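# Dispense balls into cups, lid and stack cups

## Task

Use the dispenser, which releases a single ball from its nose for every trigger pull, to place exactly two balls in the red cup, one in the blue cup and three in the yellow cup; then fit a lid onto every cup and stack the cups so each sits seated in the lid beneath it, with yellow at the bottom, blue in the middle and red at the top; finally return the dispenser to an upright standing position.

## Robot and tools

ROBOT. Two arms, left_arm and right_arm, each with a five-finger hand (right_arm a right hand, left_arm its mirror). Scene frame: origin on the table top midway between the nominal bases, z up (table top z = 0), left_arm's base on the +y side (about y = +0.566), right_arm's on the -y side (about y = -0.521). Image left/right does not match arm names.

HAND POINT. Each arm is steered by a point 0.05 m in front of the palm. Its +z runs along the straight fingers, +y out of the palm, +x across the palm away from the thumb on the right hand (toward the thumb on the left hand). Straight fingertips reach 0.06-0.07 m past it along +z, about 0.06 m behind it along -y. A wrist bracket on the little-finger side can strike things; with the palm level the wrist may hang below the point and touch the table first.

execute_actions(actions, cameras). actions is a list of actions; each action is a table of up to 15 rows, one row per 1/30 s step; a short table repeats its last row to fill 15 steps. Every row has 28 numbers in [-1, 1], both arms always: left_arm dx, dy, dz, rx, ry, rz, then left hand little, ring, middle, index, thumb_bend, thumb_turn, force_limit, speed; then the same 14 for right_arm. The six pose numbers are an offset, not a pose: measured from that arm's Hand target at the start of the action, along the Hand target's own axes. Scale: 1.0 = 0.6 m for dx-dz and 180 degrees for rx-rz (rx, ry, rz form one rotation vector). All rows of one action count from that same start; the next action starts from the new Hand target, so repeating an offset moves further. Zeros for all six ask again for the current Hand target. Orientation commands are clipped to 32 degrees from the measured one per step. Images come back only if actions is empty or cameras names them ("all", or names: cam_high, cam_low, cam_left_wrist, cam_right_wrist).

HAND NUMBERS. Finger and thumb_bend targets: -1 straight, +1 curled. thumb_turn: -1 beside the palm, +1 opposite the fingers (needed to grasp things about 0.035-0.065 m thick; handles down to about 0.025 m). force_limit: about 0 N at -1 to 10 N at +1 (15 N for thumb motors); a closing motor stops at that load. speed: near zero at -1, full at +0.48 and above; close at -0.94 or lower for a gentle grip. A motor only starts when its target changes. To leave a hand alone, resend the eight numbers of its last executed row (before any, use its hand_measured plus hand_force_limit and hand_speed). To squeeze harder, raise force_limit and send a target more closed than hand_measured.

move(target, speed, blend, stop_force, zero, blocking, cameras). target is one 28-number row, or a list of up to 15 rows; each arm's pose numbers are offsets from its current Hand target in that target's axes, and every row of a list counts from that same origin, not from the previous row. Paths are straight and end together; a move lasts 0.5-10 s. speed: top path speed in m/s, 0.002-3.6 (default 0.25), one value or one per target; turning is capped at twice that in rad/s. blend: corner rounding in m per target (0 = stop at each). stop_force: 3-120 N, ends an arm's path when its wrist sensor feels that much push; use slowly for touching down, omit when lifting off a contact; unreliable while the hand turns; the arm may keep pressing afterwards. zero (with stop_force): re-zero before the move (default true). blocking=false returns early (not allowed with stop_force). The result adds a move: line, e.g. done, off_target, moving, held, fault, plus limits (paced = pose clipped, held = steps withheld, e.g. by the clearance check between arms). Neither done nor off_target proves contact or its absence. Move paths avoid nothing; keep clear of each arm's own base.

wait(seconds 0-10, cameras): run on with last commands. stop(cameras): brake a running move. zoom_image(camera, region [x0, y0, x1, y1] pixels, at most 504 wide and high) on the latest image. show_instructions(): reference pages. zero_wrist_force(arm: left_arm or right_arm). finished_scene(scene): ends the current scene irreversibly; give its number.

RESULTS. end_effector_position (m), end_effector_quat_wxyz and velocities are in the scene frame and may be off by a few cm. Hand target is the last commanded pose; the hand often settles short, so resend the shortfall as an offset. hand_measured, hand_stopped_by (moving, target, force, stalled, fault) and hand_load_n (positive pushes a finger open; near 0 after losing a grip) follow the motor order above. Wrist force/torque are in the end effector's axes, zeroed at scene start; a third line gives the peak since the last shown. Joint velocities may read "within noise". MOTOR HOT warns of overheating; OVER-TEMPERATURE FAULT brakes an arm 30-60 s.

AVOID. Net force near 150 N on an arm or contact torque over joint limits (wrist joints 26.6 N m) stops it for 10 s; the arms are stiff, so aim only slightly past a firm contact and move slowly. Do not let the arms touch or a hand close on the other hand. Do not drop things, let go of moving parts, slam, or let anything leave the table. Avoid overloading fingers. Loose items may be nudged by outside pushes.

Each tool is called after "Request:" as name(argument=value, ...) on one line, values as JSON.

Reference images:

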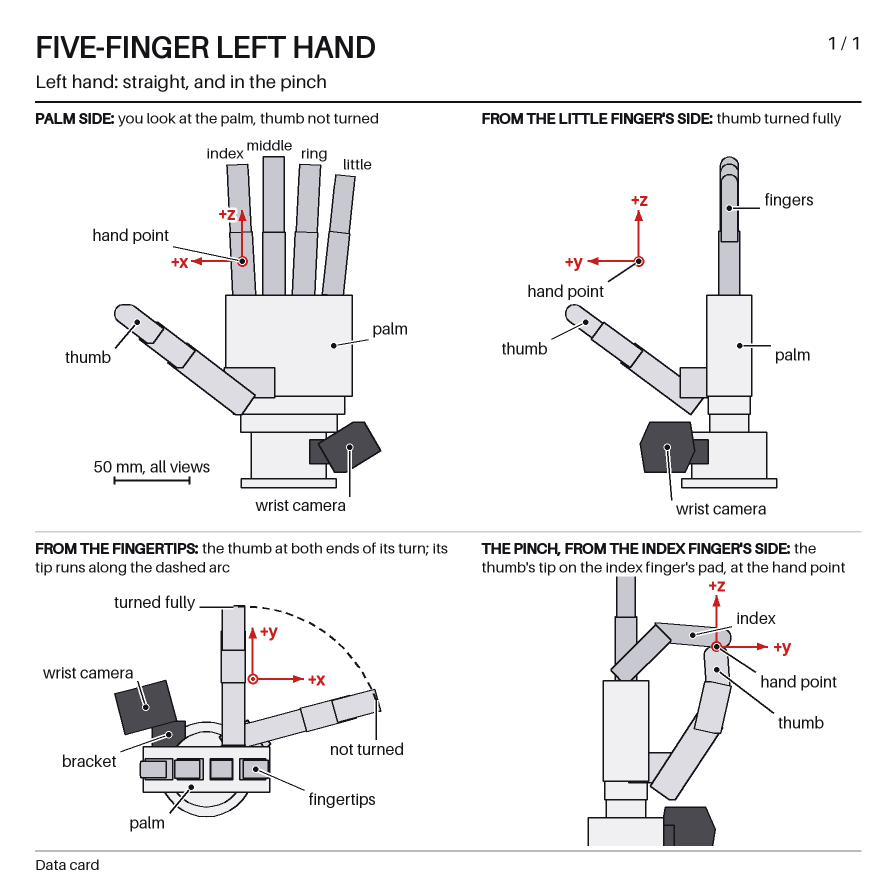

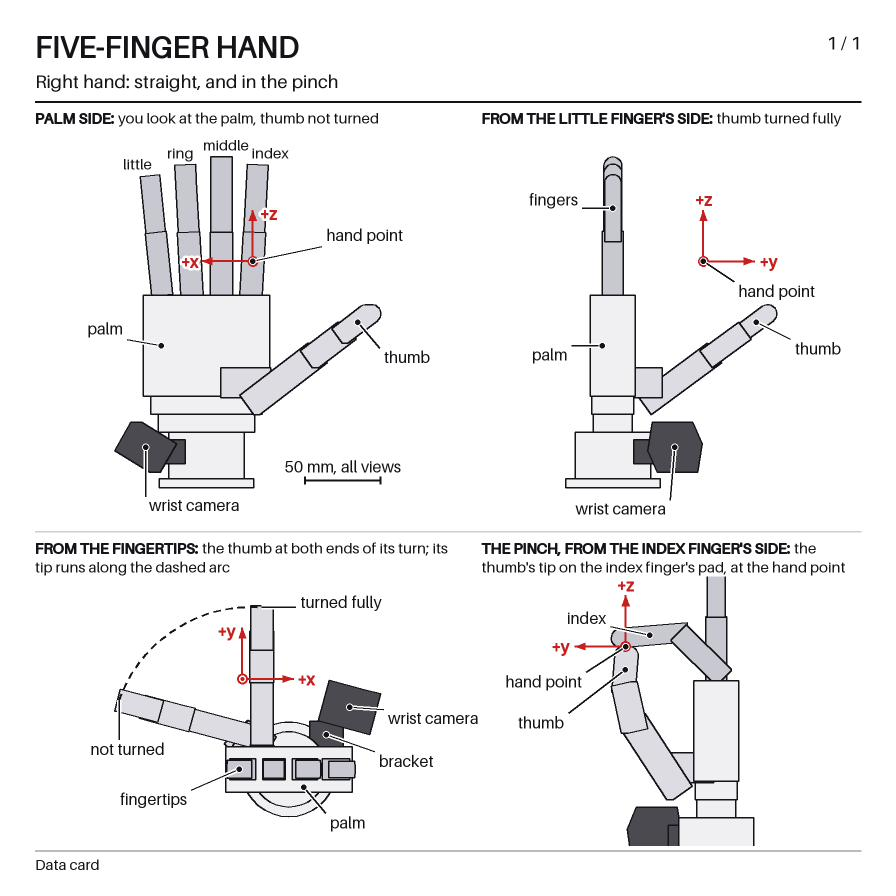

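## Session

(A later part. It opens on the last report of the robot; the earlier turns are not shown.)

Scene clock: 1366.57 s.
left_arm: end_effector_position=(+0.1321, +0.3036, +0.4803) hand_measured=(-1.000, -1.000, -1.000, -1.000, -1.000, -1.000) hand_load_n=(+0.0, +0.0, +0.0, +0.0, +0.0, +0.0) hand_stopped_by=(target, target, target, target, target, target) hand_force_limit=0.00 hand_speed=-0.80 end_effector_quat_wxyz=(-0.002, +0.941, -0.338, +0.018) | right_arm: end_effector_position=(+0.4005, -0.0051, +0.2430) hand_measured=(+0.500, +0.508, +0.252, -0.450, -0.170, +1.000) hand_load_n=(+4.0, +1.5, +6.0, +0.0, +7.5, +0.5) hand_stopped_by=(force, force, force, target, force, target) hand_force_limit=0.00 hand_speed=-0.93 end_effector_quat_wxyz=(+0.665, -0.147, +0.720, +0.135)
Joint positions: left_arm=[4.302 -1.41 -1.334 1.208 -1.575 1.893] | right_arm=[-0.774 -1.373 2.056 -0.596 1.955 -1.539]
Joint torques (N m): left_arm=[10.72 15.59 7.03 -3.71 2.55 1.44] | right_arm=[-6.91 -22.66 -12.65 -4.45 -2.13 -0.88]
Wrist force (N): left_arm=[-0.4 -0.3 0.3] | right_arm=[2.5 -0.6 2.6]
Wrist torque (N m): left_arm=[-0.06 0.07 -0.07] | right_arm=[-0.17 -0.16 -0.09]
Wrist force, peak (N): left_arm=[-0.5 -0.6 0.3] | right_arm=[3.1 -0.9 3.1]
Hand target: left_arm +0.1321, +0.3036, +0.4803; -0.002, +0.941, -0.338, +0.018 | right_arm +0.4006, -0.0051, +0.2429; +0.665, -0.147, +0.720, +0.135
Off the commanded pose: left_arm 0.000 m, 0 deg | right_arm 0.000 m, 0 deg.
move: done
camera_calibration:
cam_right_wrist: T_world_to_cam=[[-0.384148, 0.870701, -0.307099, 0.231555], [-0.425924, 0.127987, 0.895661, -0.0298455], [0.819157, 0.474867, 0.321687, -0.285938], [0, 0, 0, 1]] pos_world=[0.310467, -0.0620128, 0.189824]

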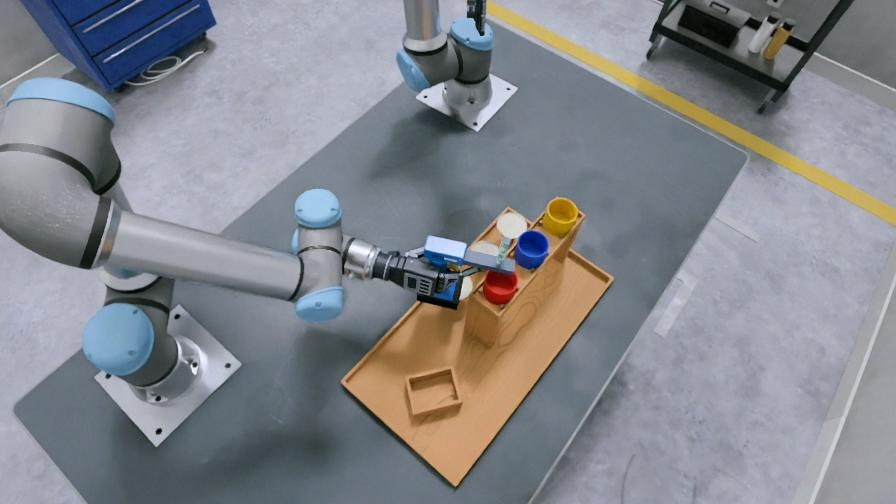

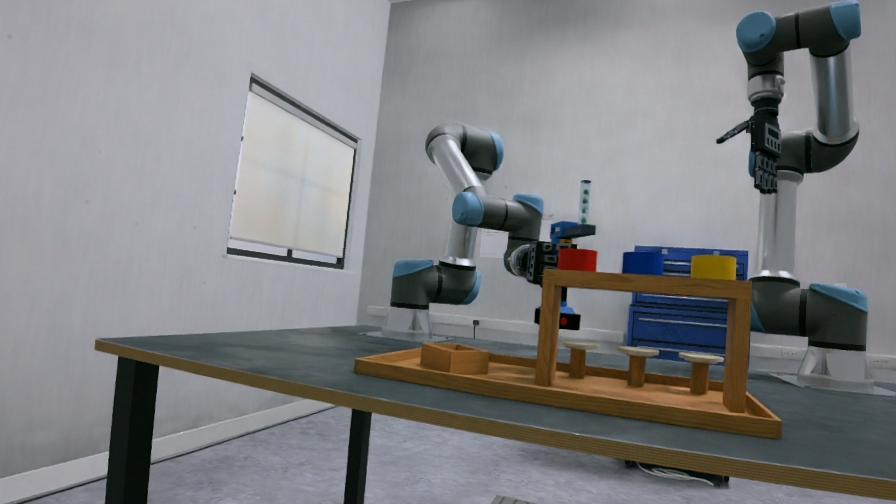

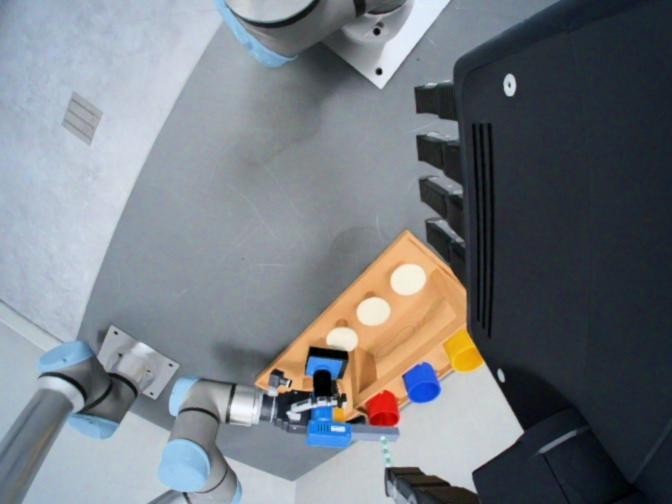

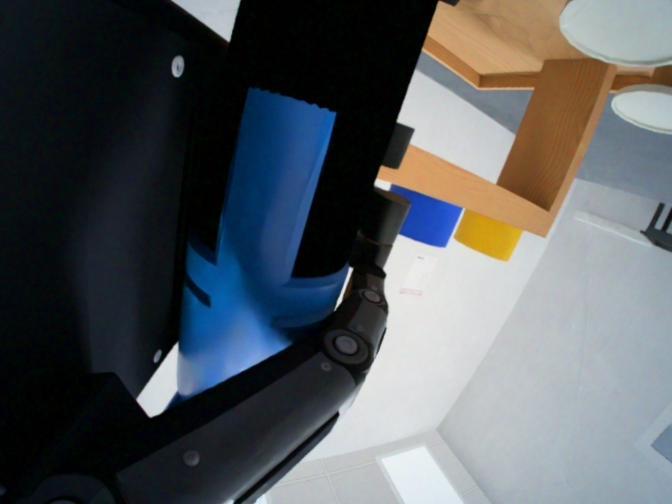

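Request:
execute_actions(actions=[[[0, 0, 0, 0, 0, 0, -1, -1, -1, -1, -1, -1, 0, -0.8, 0, 0, 0, 0, 0, 0, 0.97, 0.97, 1, -0.1, 0.4, 1, 0.2, -0.8]]], cameras=["cam_high", "cam_low"])

Request:
zoom_image(camera="cam_low", region=[520, 150, 660, 330])

Request:
zoom_image(camera="cam_high", region=[420, 220, 560, 320])

Scene clock: 1430.37 s.
left_arm: end_effector_position=(+0.1321, +0.3036, +0.4803) hand_measured=(-1.000, -1.000, -1.000, -1.000, -1.000, -1.000) hand_load_n=(+0.0, +0.0, +0.0, +0.0, +0.0, +0.0) hand_stopped_by=(target, target, target, target, target, target) hand_force_limit=0.00 hand_speed=-0.80 end_effector_quat_wxyz=(-0.002, +0.941, -0.338, +0.018) | right_arm: end_effector_position=(+0.4006, -0.0051, +0.2429) hand_measured=(+0.500, +0.508, +0.252, -0.100, -0.170, +1.000) hand_load_n=(+4.0, +1.5, +6.5, +0.0, +7.0, +1.0) hand_stopped_by=(force, force, force, target, force, target) hand_force_limit=0.20 hand_speed=-0.80 end_effector_quat_wxyz=(+0.665, -0.147, +0.720, +0.135)
Joint positions: left_arm=[4.302 -1.41 -1.334 1.208 -1.575 1.893] | right_arm=[-0.774 -1.373 2.056 -0.597 1.955 -1.539]
Joint torques (N m): left_arm=[10.63 14.79 6.75 -3.36 2.64 1.38] | right_arm=[-6.69 -22.53 -12.81 -4.56 -2.05 -0.9]
Wrist force (N): left_arm=[-0.2 -0.4 0.1] | right_arm=[2.6 -1.1 2.7]
Wrist torque (N m): left_arm=[-0.06 0.03 -0.05] | right_arm=[-0.24 -0.18 -0.11]
Wrist force, peak (N): left_arm=[-0.8 -0.1 0.2] | right_arm=[2.8 -0.9 3.2]
Hand target: left_arm +0.1321, +0.3036, +0.4803; -0.002, +0.941, -0.338, +0.018 | right_arm +0.4006, -0.0051, +0.2429; +0.665, -0.147, +0.720, +0.135
Off the commanded pose: left_arm 0.000 m, 0 deg | right_arm 0.000 m, 0 deg.
Step readings (end_effector_position of left_arm | right_arm):
0: (+0.1321, +0.3036, +0.4803) | (+0.4006, -0.0051, +0.2429)
1: (+0.1321, +0.3036, +0.4803) | (+0.4006, -0.0051, +0.2429)
2: (+0.1321, +0.3036, +0.4803) | (+0.4006, -0.0051, +0.2429)
4: (+0.1321, +0.3036, +0.4803) | (+0.4006, -0.0051, +0.2429)
8: (+0.1321, +0.3036, +0.4803) | (+0.4006, -0.0051, +0.2429)
15: (+0.1321, +0.3036, +0.4803) | (+0.4006, -0.0051, +0.2429)
Images, in order (width x height): cam_high 896x504, cam_low 896x504.

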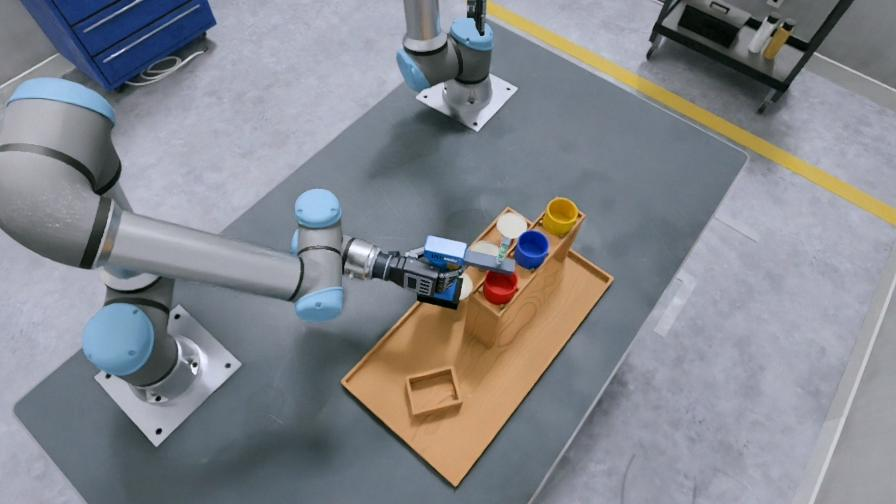

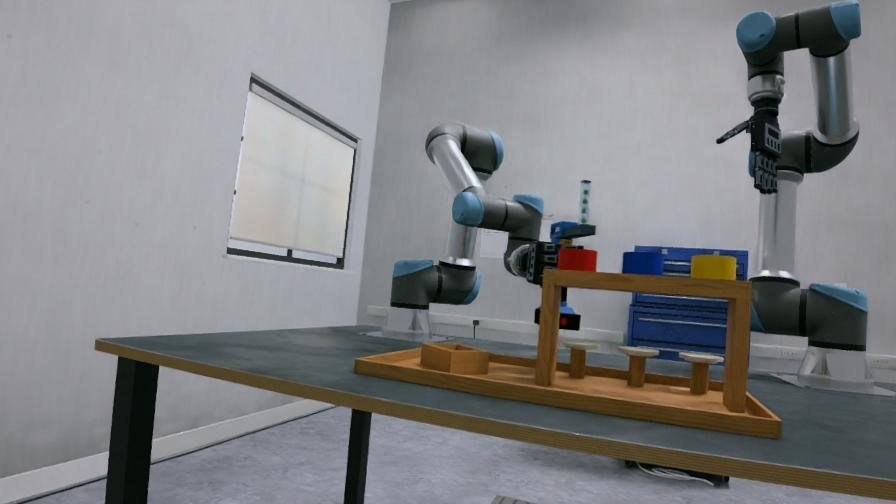

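Scaled by 2.800 from the camera's 896x504 image, which has a finer 1280x720 frame.

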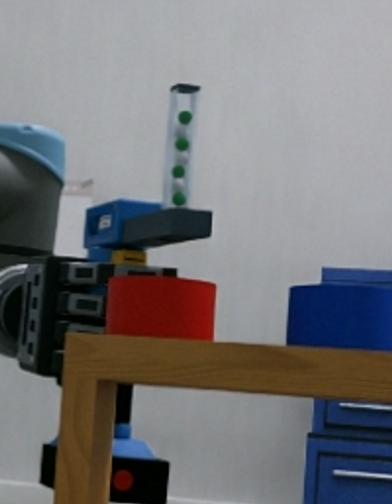

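Scaled by 3.600 from the camera's 896x504 image, which has a finer 1280x720 frame.

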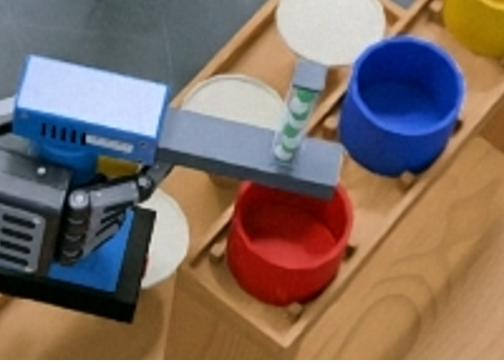

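Request:
execute_actions(actions=[[[0, 0, 0, 0, 0, 0, -1, -1, -1, -1, -1, -1, 0, -0.8, 0, 0, 0, 0, 0, 0, 0.97, 0.97, 1, 0.1, 0.4, 1, 0.4, -0.8]]])

Request:
execute_actions(actions=[[[0, 0, 0, 0, 0, 0, -1, -1, -1, -1, -1, -1, 0, -0.8, 0, 0, 0, 0, 0, 0, 0.97, 0.97, 1, 0.25, 0.4, 1, 0.4, -0.8]]], cameras=["cam_high", "cam_low"])

Request:
zoom_image(camera="cam_low", region=[520, 150, 660, 330])

Request:
zoom_image(camera="cam_high", region=[420, 220, 560, 320])

Scene clock: 1444.57 s.
left_arm: end_effector_position=(+0.1321, +0.3036, +0.4803) hand_measured=(-1.000, -1.000, -1.000, -1.000, -1.000, -1.000) hand_load_n=(-0.5, +0.0, +0.0, +0.0, +0.0, +0.0) hand_stopped_by=(target, target, target, target, target, target) hand_force_limit=0.00 hand_speed=-0.80 end_effector_quat_wxyz=(-0.002, +0.941, -0.338, +0.018) | right_arm: end_effector_position=(+0.4006, -0.0051, +0.2429) hand_measured=(+0.500, +0.508, +0.252, +0.100, -0.170, +1.000) hand_load_n=(+3.0, +1.0, +6.5, +2.5, +7.5, +0.0) hand_stopped_by=(force, force, force, target, force, target) hand_force_limit=0.40 hand_speed=-0.80 end_effector_quat_wxyz=(+0.665, -0.147, +0.720, +0.135)
Joint positions: left_arm=[4.302 -1.41 -1.334 1.208 -1.575 1.893] | right_arm=[-0.774 -1.373 2.056 -0.597 1.955 -1.539]
Joint torques (N m): left_arm=[10.53 15.25 6.89 -3 2.61 1.32] | right_arm=[-6.09 -23 -12.55 -4.51 -2.04 -0.68]
Wrist force (N): left_arm=[0.0 -0.2 0.2] | right_arm=[2.4 -0.9 2.8]
Wrist torque (N m): left_arm=[-0.04 0.02 -0.06] | right_arm=[-0.22 -0.16 -0.11]
Wrist force, peak (N): left_arm=[-0.6 -0.5 0.5] | right_arm=[2.9 -1.0 3.0]
Hand target: left_arm +0.1321, +0.3036, +0.4803; -0.002, +0.941, -0.338, +0.018 | right_arm +0.4006, -0.0051, +0.2429; +0.665, -0.147, +0.720, +0.135
Off the commanded pose: left_arm 0.000 m, 0 deg | right_arm 0.000 m, 0 deg.
Step readings (end_effector_position of left_arm | right_arm):
0: (+0.1321, +0.3036, +0.4803) | (+0.4006, -0.0051, +0.2429)
1: (+0.1321, +0.3036, +0.4803) | (+0.4006, -0.0051, +0.2429)
2: (+0.1321, +0.3036, +0.4803) | (+0.4006, -0.0051, +0.2429)
4: (+0.1321, +0.3036, +0.4803) | (+0.4006, -0.0051, +0.2429)
8: (+0.1321, +0.3036, +0.4803) | (+0.4006, -0.0051, +0.2429)
15: (+0.1321, +0.3036, +0.4803) | (+0.4006, -0.0051, +0.2429)

Scene clock: 1445.27 s.
left_arm: end_effector_position=(+0.1321, +0.3036, +0.4803) hand_measured=(-1.000, -1.000, -1.000, -1.000, -1.000, -1.000) hand_load_n=(+0.0, +0.0, +0.0, +0.0, +0.0, +0.0) hand_stopped_by=(target, target, target, target, target, target) hand_force_limit=0.00 hand_speed=-0.80 end_effector_quat_wxyz=(-0.002, +0.941, -0.338, +0.018) | right_arm: end_effector_position=(+0.4006, -0.0051, +0.2429) hand_measured=(+0.500, +0.508, +0.252, +0.248, -0.170, +1.000) hand_load_n=(+2.0, +0.5, +6.0, +4.5, +7.5, +0.0) hand_stopped_by=(force, force, force, target, force, target) hand_force_limit=0.40 hand_speed=-0.80 end_effector_quat_wxyz=(+0.665, -0.147, +0.720, +0.135)
Joint positions: left_arm=[4.302 -1.41 -1.334 1.208 -1.575 1.893] | right_arm=[-0.774 -1.373 2.056 -0.597 1.955 -1.539]
Joint torques (N m): left_arm=[9.99 15.27 6.97 -3.05 2.72 1.31] | right_arm=[-6.08 -22.66 -12.43 -4.49 -1.83 -0.63]
Wrist force (N): left_arm=[-0.2 -0.4 0.2] | right_arm=[2.7 -0.9 2.8]
Wrist torque (N m): left_arm=[-0.07 0.04 -0.05] | right_arm=[-0.22 -0.19 -0.09]
Wrist force, peak (N): left_arm=[-0.5 -0.4 0.4] | right_arm=[2.7 -0.8 3.0]
Hand target: left_arm +0.1321, +0.3036, +0.4803; -0.002, +0.941, -0.338, +0.018 | right_arm +0.4006, -0.0051, +0.2429; +0.665, -0.147, +0.720, +0.135
Off the commanded pose: left_arm 0.000 m, 0 deg | right_arm 0.000 m, 0 deg.
Step readings (end_effector_position of left_arm | right_arm):
0: (+0.1321, +0.3036, +0.4803) | (+0.4006, -0.0051, +0.2429)
1: (+0.1321, +0.3036, +0.4803) | (+0.4006, -0.0051, +0.2429)
2: (+0.1321, +0.3036, +0.4803) | (+0.4006, -0.0051, +0.2429)
4: (+0.1321, +0.3036, +0.4803) | (+0.4006, -0.0051, +0.2429)
8: (+0.1321, +0.3036, +0.4803) | (+0.4006, -0.0051, +0.2429)
15: (+0.1321, +0.3036, +0.4803) | (+0.4006, -0.0051, +0.2429)
Images, in order (width x height): cam_high 896x504, cam_low 896x504.

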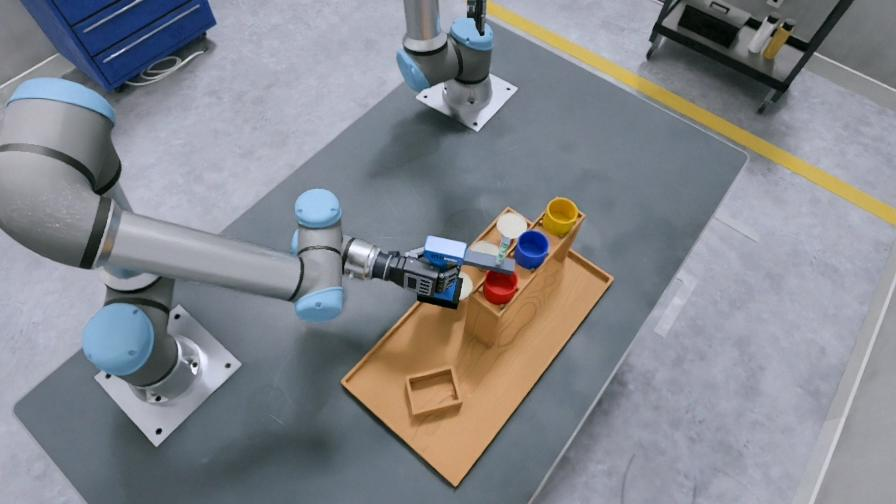

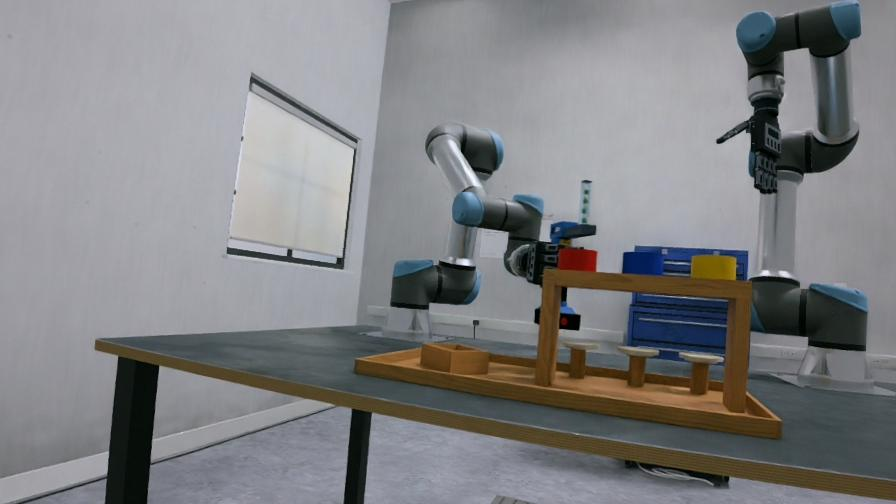

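Scaled by 2.800 from the camera's 896x504 image, which has a finer 1280x720 frame.

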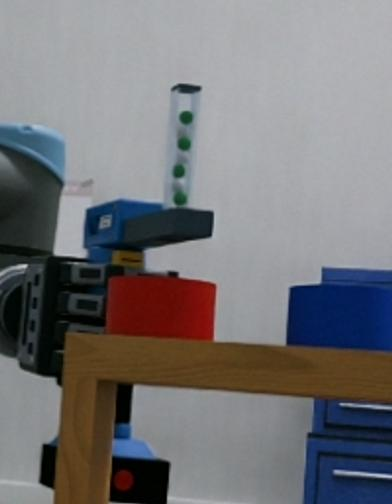

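Scaled by 3.600 from the camera's 896x504 image, which has a finer 1280x720 frame.

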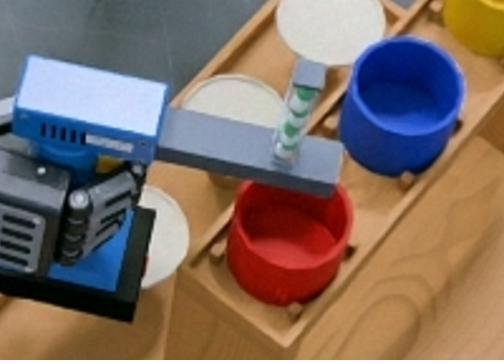

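Request:
execute_actions(actions=[[[0, 0, 0, 0, 0, 0, -1, -1, -1, -1, -1, -1, 0, -0.8, 0, 0, 0, 0, 0, 0, 0.97, 0.97, 1, 0.4, 0.4, 1, 0.8, -0.8]]], cameras=["cam_high", "cam_low"])

Request:
zoom_image(camera="cam_low", region=[520, 150, 660, 330])

Request:
zoom_image(camera="cam_high", region=[420, 220, 560, 320])

Scene clock: 1456.97 s.
left_arm: end_effector_position=(+0.1321, +0.3036, +0.4803) hand_measured=(-1.000, -1.000, -1.000, -1.000, -1.000, -1.000) hand_load_n=(+0.0, -0.5, +0.0, +0.0, +0.0, +0.0) hand_stopped_by=(target, target, target, target, target, target) hand_force_limit=0.00 hand_speed=-0.80 end_effector_quat_wxyz=(-0.002, +0.941, -0.338, +0.018) | right_arm: end_effector_position=(+0.4006, -0.0051, +0.2429) hand_measured=(+0.500, +0.508, +0.252, +0.282, -0.170, +1.000) hand_load_n=(+1.0, +0.0, +6.0, +10.0, +7.5, -0.5) hand_stopped_by=(force, force, force, force, force, target) hand_force_limit=0.80 hand_speed=-0.80 end_effector_quat_wxyz=(+0.665, -0.147, +0.720, +0.135)
Joint positions: left_arm=[4.302 -1.41 -1.334 1.208 -1.575 1.893] | right_arm=[-0.774 -1.373 2.056 -0.597 1.955 -1.539]
Joint torques (N m): left_arm=[10.89 13.9 7.14 -2.8 2.62 1.3] | right_arm=[-5.02 -24.26 -12.6 -4.63 -0.88 -0.42]
Wrist force (N): left_arm=[-0.2 -0.5 0.2] | right_arm=[2.5 -0.6 2.7]
Wrist torque (N m): left_arm=[-0.09 0.04 -0.06] | right_arm=[-0.17 -0.17 -0.09]
Wrist force, peak (N): left_arm=[-0.5 -0.7 0.1] | right_arm=[2.7 -1.1 3.2]
Hand target: left_arm +0.1321, +0.3036, +0.4803; -0.002, +0.941, -0.338, +0.018 | right_arm +0.4006, -0.0051, +0.2429; +0.665, -0.147, +0.720, +0.135
Off the commanded pose: left_arm 0.000 m, 0 deg | right_arm 0.000 m, 0 deg.
Step readings (end_effector_position of left_arm | right_arm):
0: (+0.1321, +0.3036, +0.4803) | (+0.4006, -0.0051, +0.2429)
1: (+0.1321, +0.3036, +0.4803) | (+0.4006, -0.0051, +0.2429)
2: (+0.1321, +0.3036, +0.4803) | (+0.4006, -0.0051, +0.2429)
4: (+0.1321, +0.3036, +0.4803) | (+0.4006, -0.0051, +0.2429)
8: (+0.1321, +0.3036, +0.4803) | (+0.4006, -0.0051, +0.2429)
15: (+0.1321, +0.3036, +0.4803) | (+0.4006, -0.0051, +0.2429)
Images, in order (width x height): cam_high 896x504, cam_low 896x504.

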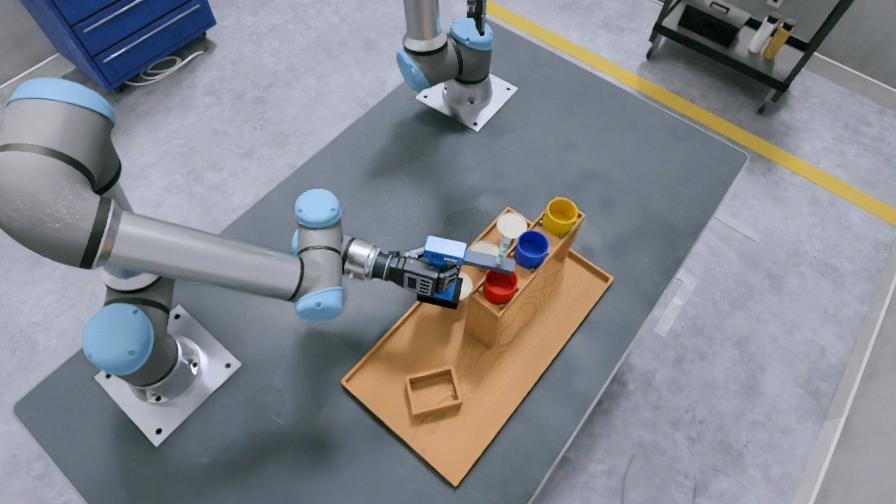

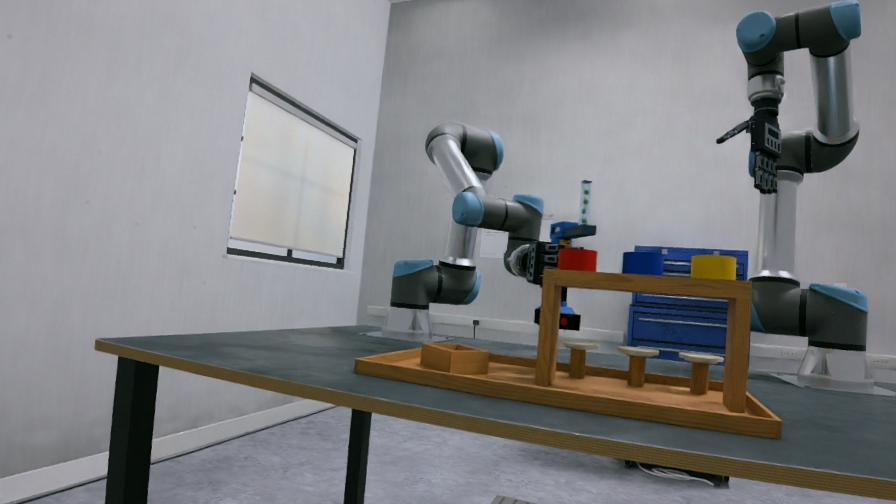

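Scaled by 2.800 from the camera's 896x504 image, which has a finer 1280x720 frame.

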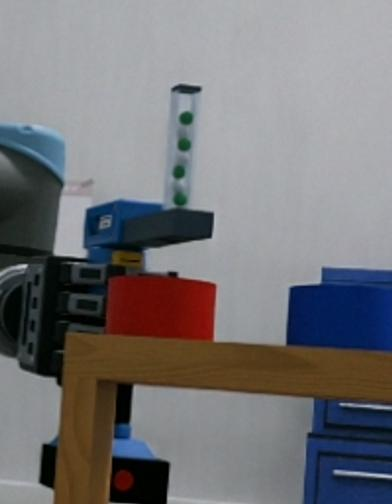

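Scaled by 3.600 from the camera's 896x504 image, which has a finer 1280x720 frame.

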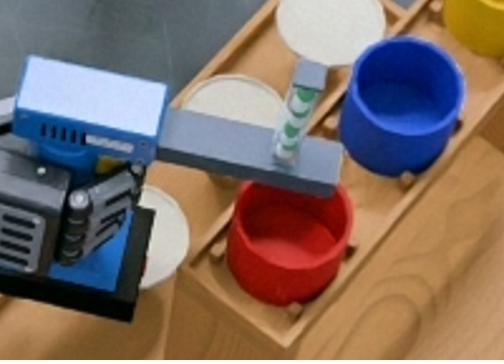

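Request:
execute_actions(actions=[])

Request:
zoom_image(camera="cam_left_wrist", region=[270, 350, 420, 470])

Request:
zoom_image(camera="cam_right_wrist", region=[160, 0, 460, 440])

Request:
zoom_image(camera="cam_low", region=[530, 210, 610, 290])

Scene clock: 1472.77 s.
left_arm: end_effector_position=(+0.1321, +0.3036, +0.4803) hand_measured=(-1.000, -1.000, -1.000, -1.000, -1.000, -1.000) hand_load_n=(+0.5, +0.0, +0.0, +0.0, -0.5, +0.0) hand_stopped_by=(target, target, target, target, target, target) hand_force_limit=0.00 hand_speed=-0.80 end_effector_quat_wxyz=(-0.002, +0.941, -0.338, +0.018) | right_arm: end_effector_position=(+0.4006, -0.0051, +0.2429) hand_measured=(+0.500, +0.508, +0.252, +0.282, -0.170, +1.000) hand_load_n=(+1.0, +0.0, +5.5, +9.5, +8.0, -1.0) hand_stopped_by=(force, force, force, force, force, target) hand_force_limit=0.80 hand_speed=-0.80 end_effector_quat_wxyz=(+0.665, -0.147, +0.720, +0.135)
Joint positions: left_arm=[4.302 -1.41 -1.334 1.208 -1.575 1.893] | right_arm=[-0.774 -1.373 2.056 -0.597 1.955 -1.539]
Joint velocities: within noise
Joint torques (N m): left_arm=[10.08 14.98 7.33 -2.48 2.63 1.38] | right_arm=[-5.05 -24.39 -13.41 -4.4 -0.06 -0.17]
Wrist force (N): left_arm=[-0.3 -0.2 0.4] | right_arm=[2.4 -0.8 2.9]
Wrist torque (N m): left_arm=[-0.05 0.07 -0.07] | right_arm=[-0.22 -0.17 -0.10]
Wrist force, peak (N): left_arm=[-0.1 -0.8 0.5] | right_arm=[2.9 -0.8 3.3]
Hand target: left_arm +0.1321, +0.3036, +0.4803; -0.002, +0.941, -0.338, +0.018 | right_arm +0.4006, -0.0051, +0.2429; +0.665, -0.147, +0.720, +0.135
Off the commanded pose: left_arm 0.000 m, 0 deg | right_arm 0.000 m, 0 deg.
camera_calibration:
cam_right_wrist: T_world_to_cam=[[-0.384135, 0.870697, -0.307126, 0.231525], [-0.425936, 0.128014, 0.895651, -0.0297489], [0.819157, 0.474867, 0.321687, -0.285905], [0, 0, 0, 1]] pos_world=[0.310467, -0.0620128, 0.189724]

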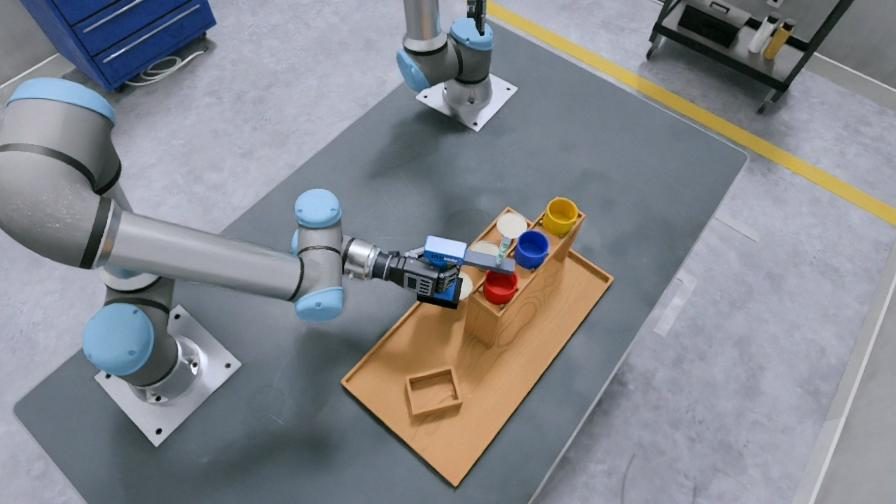

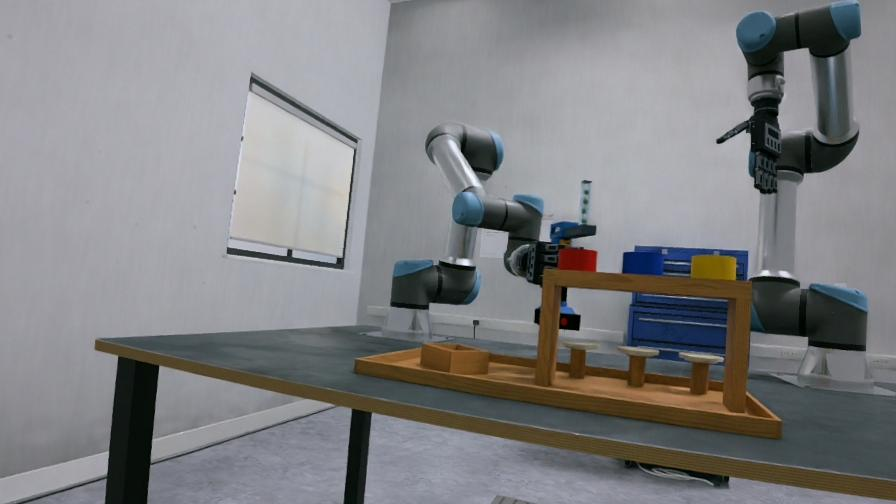

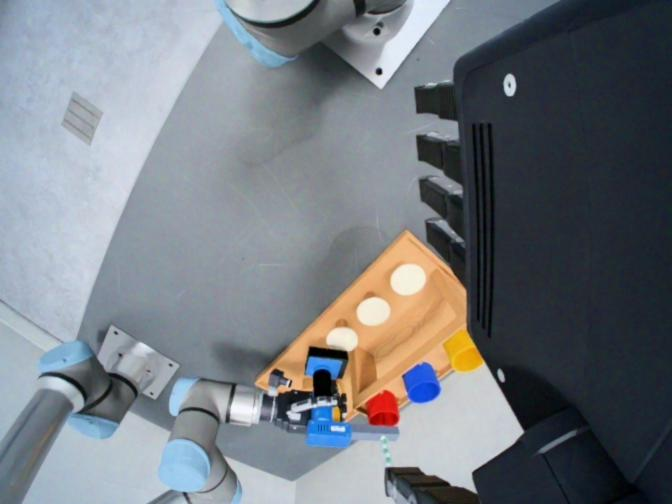

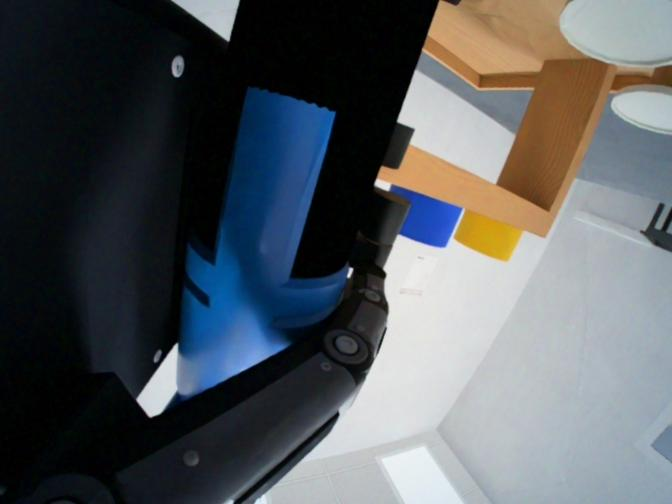

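Scaled by 3.360 from the camera's 672x504 image, which has a finer 960x720 frame.

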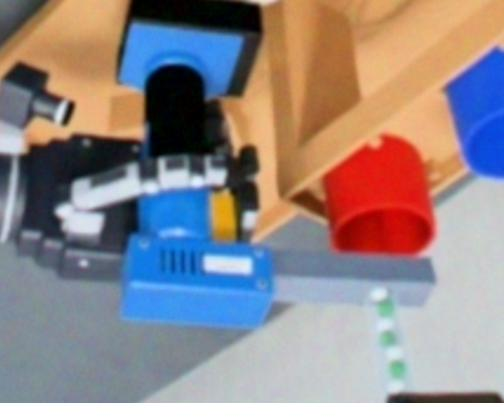

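Scaled by 1.145 from the camera's 672x504 image, which has a finer 960x720 frame.

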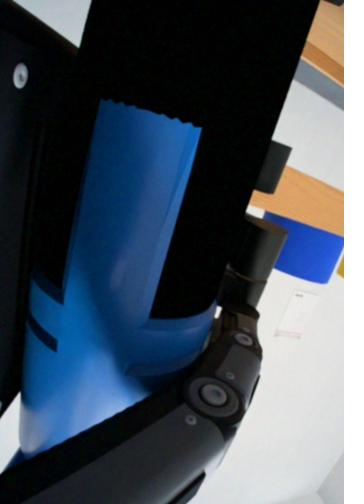

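Scaled by 6.300 from the camera's 896x504 image, which has a finer 1280x720 frame.

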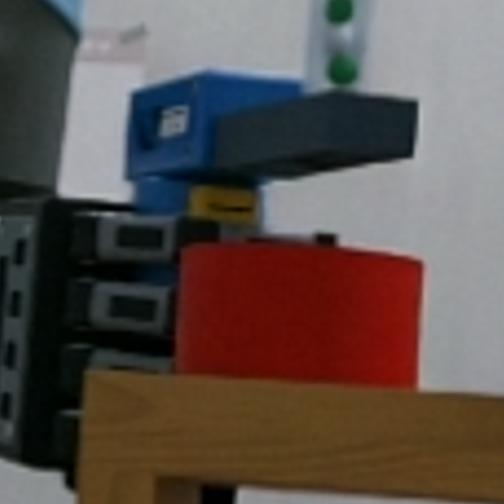

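Request:
execute_actions(actions=[[[0, 0, 0, 0, 0, 0, -1, -1, -1, -1, -1, -1, 0, -0.8, 0, 0, 0, 0, 0, 0, 0.97, 0.97, 1, -0.25, 0.4, 1, 0.4, -0.6]]], cameras=["all"])

Request:
zoom_image(camera="cam_low", region=[530, 160, 630, 290])

Request:
zoom_image(camera="cam_left_wrist", region=[270, 350, 420, 470])

Request:
zoom_image(camera="cam_high", region=[420, 220, 560, 320])

Scene clock: 1673.00 s.
left_arm: end_effector_position=(+0.1321, +0.3036, +0.4803) hand_measured=(-1.000, -1.000, -1.000, -1.000, -1.000, -1.000) hand_load_n=(+0.0, +0.0, +0.0, +0.0, +0.0, +0.0) hand_stopped_by=(target, target, target, target, target, target) hand_force_limit=0.00 hand_speed=-0.80 end_effector_quat_wxyz=(-0.002, +0.941, -0.338, +0.018) | right_arm: end_effector_position=(+0.4006, -0.0051, +0.2429) hand_measured=(+0.500, +0.508, +0.252, -0.250, -0.170, +1.000) hand_load_n=(+2.0, +0.5, +6.5, +0.0, +7.5, -0.5) hand_stopped_by=(force, force, force, target, force, target) hand_force_limit=0.40 hand_speed=-0.60 end_effector_quat_wxyz=(+0.665, -0.147, +0.720, +0.135)
Joint positions: left_arm=[4.302 -1.41 -1.334 1.208 -1.575 1.893] | right_arm=[-0.774 -1.373 2.056 -0.597 1.955 -1.539]
Joint torques (N m): left_arm=[10.38 14.51 7.77 -2.26 2.59 1.34] | right_arm=[-3.64 -25.7 -13.49 -4.34 0.77 -0.02]
Wrist force (N): left_arm=[-0.3 -0.4 0.2] | right_arm=[2.5 -0.8 2.9]
Wrist torque (N m): left_arm=[-0.07 0.06 -0.06] | right_arm=[-0.20 -0.17 -0.10]
Wrist force, peak (N): left_arm=[-0.5 -0.8 0.3] | right_arm=[3.0 -0.9 2.9]
Hand target: left_arm +0.1321, +0.3036, +0.4803; -0.002, +0.941, -0.338, +0.018 | right_arm +0.4006, -0.0051, +0.2429; +0.665, -0.147, +0.720, +0.135
Off the commanded pose: left_arm 0.000 m, 0 deg | right_arm 0.000 m, 0 deg.
Step readings (end_effector_position of left_arm | right_arm):
0: (+0.1321, +0.3036, +0.4803) | (+0.4006, -0.0051, +0.2429)
1: (+0.1321, +0.3036, +0.4803) | (+0.4006, -0.0051, +0.2429)
2: (+0.1321, +0.3036, +0.4803) | (+0.4006, -0.0051, +0.2429)
4: (+0.1321, +0.3036, +0.4803) | (+0.4006, -0.0051, +0.2429)
8: (+0.1321, +0.3036, +0.4803) | (+0.4006, -0.0051, +0.2429)
15: (+0.1321, +0.3036, +0.4803) | (+0.4006, -0.0051, +0.2429)
camera_calibration:
cam_right_wrist: T_world_to_cam=[[-0.384135, 0.870697, -0.307126, 0.231525], [-0.425936, 0.128014, 0.895651, -0.0297489], [0.819157, 0.474867, 0.321687, -0.285905], [0, 0, 0, 1]] pos_world=[0.310467, -0.0620128, 0.189724]

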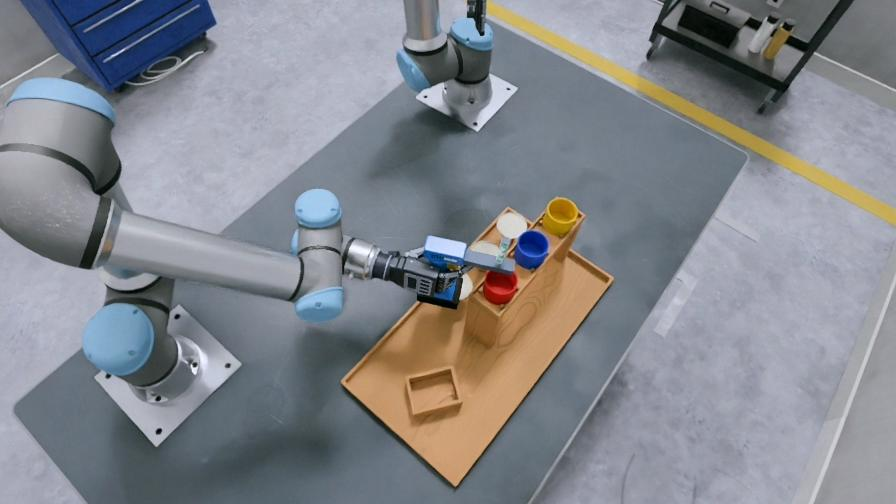

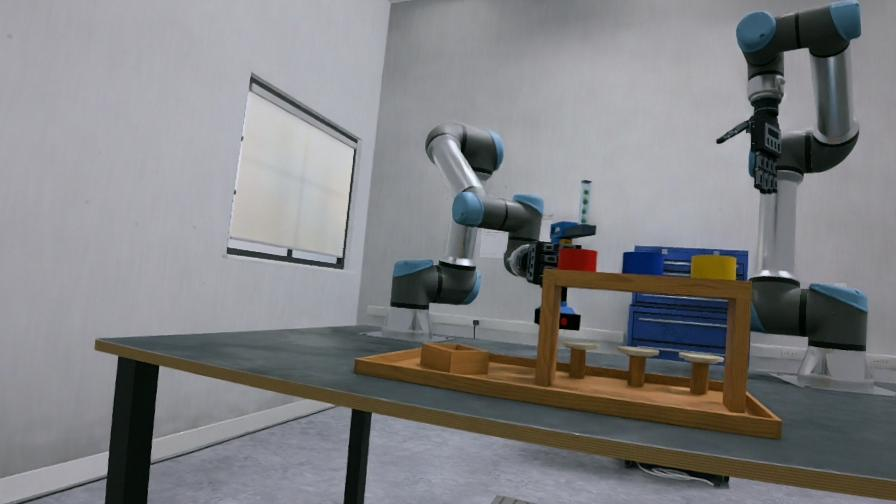

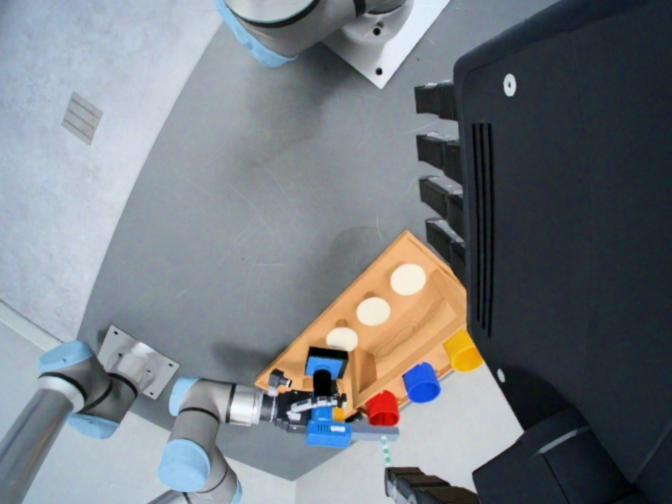

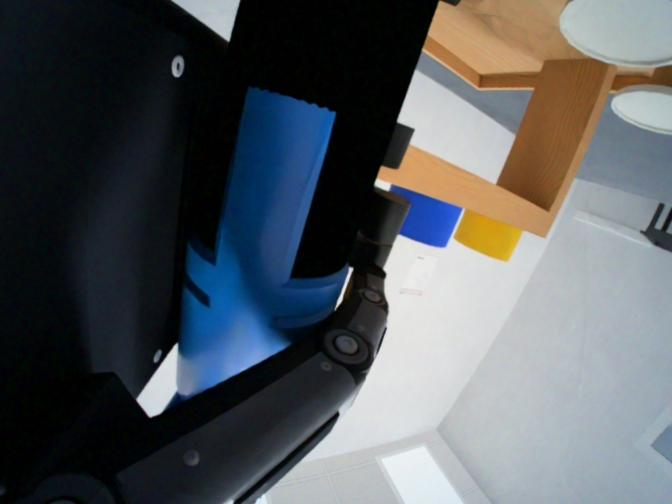

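Scaled by 3.877 from the camera's 896x504 image, which has a finer 1280x720 frame.

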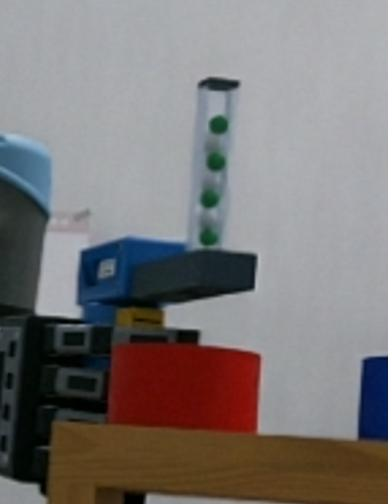

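Scaled by 3.360 from the camera's 672x504 image, which has a finer 960x720 frame.

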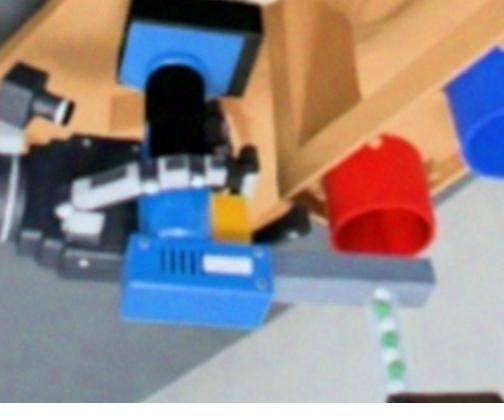

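Scaled by 3.600 from the camera's 896x504 image, which has a finer 1280x720 frame.

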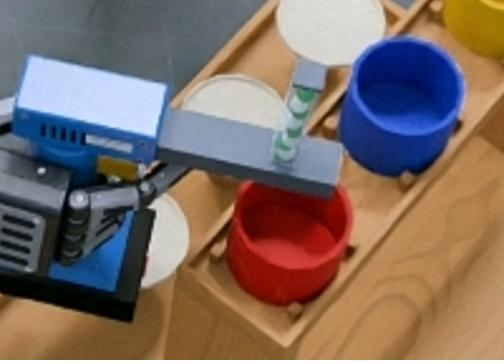

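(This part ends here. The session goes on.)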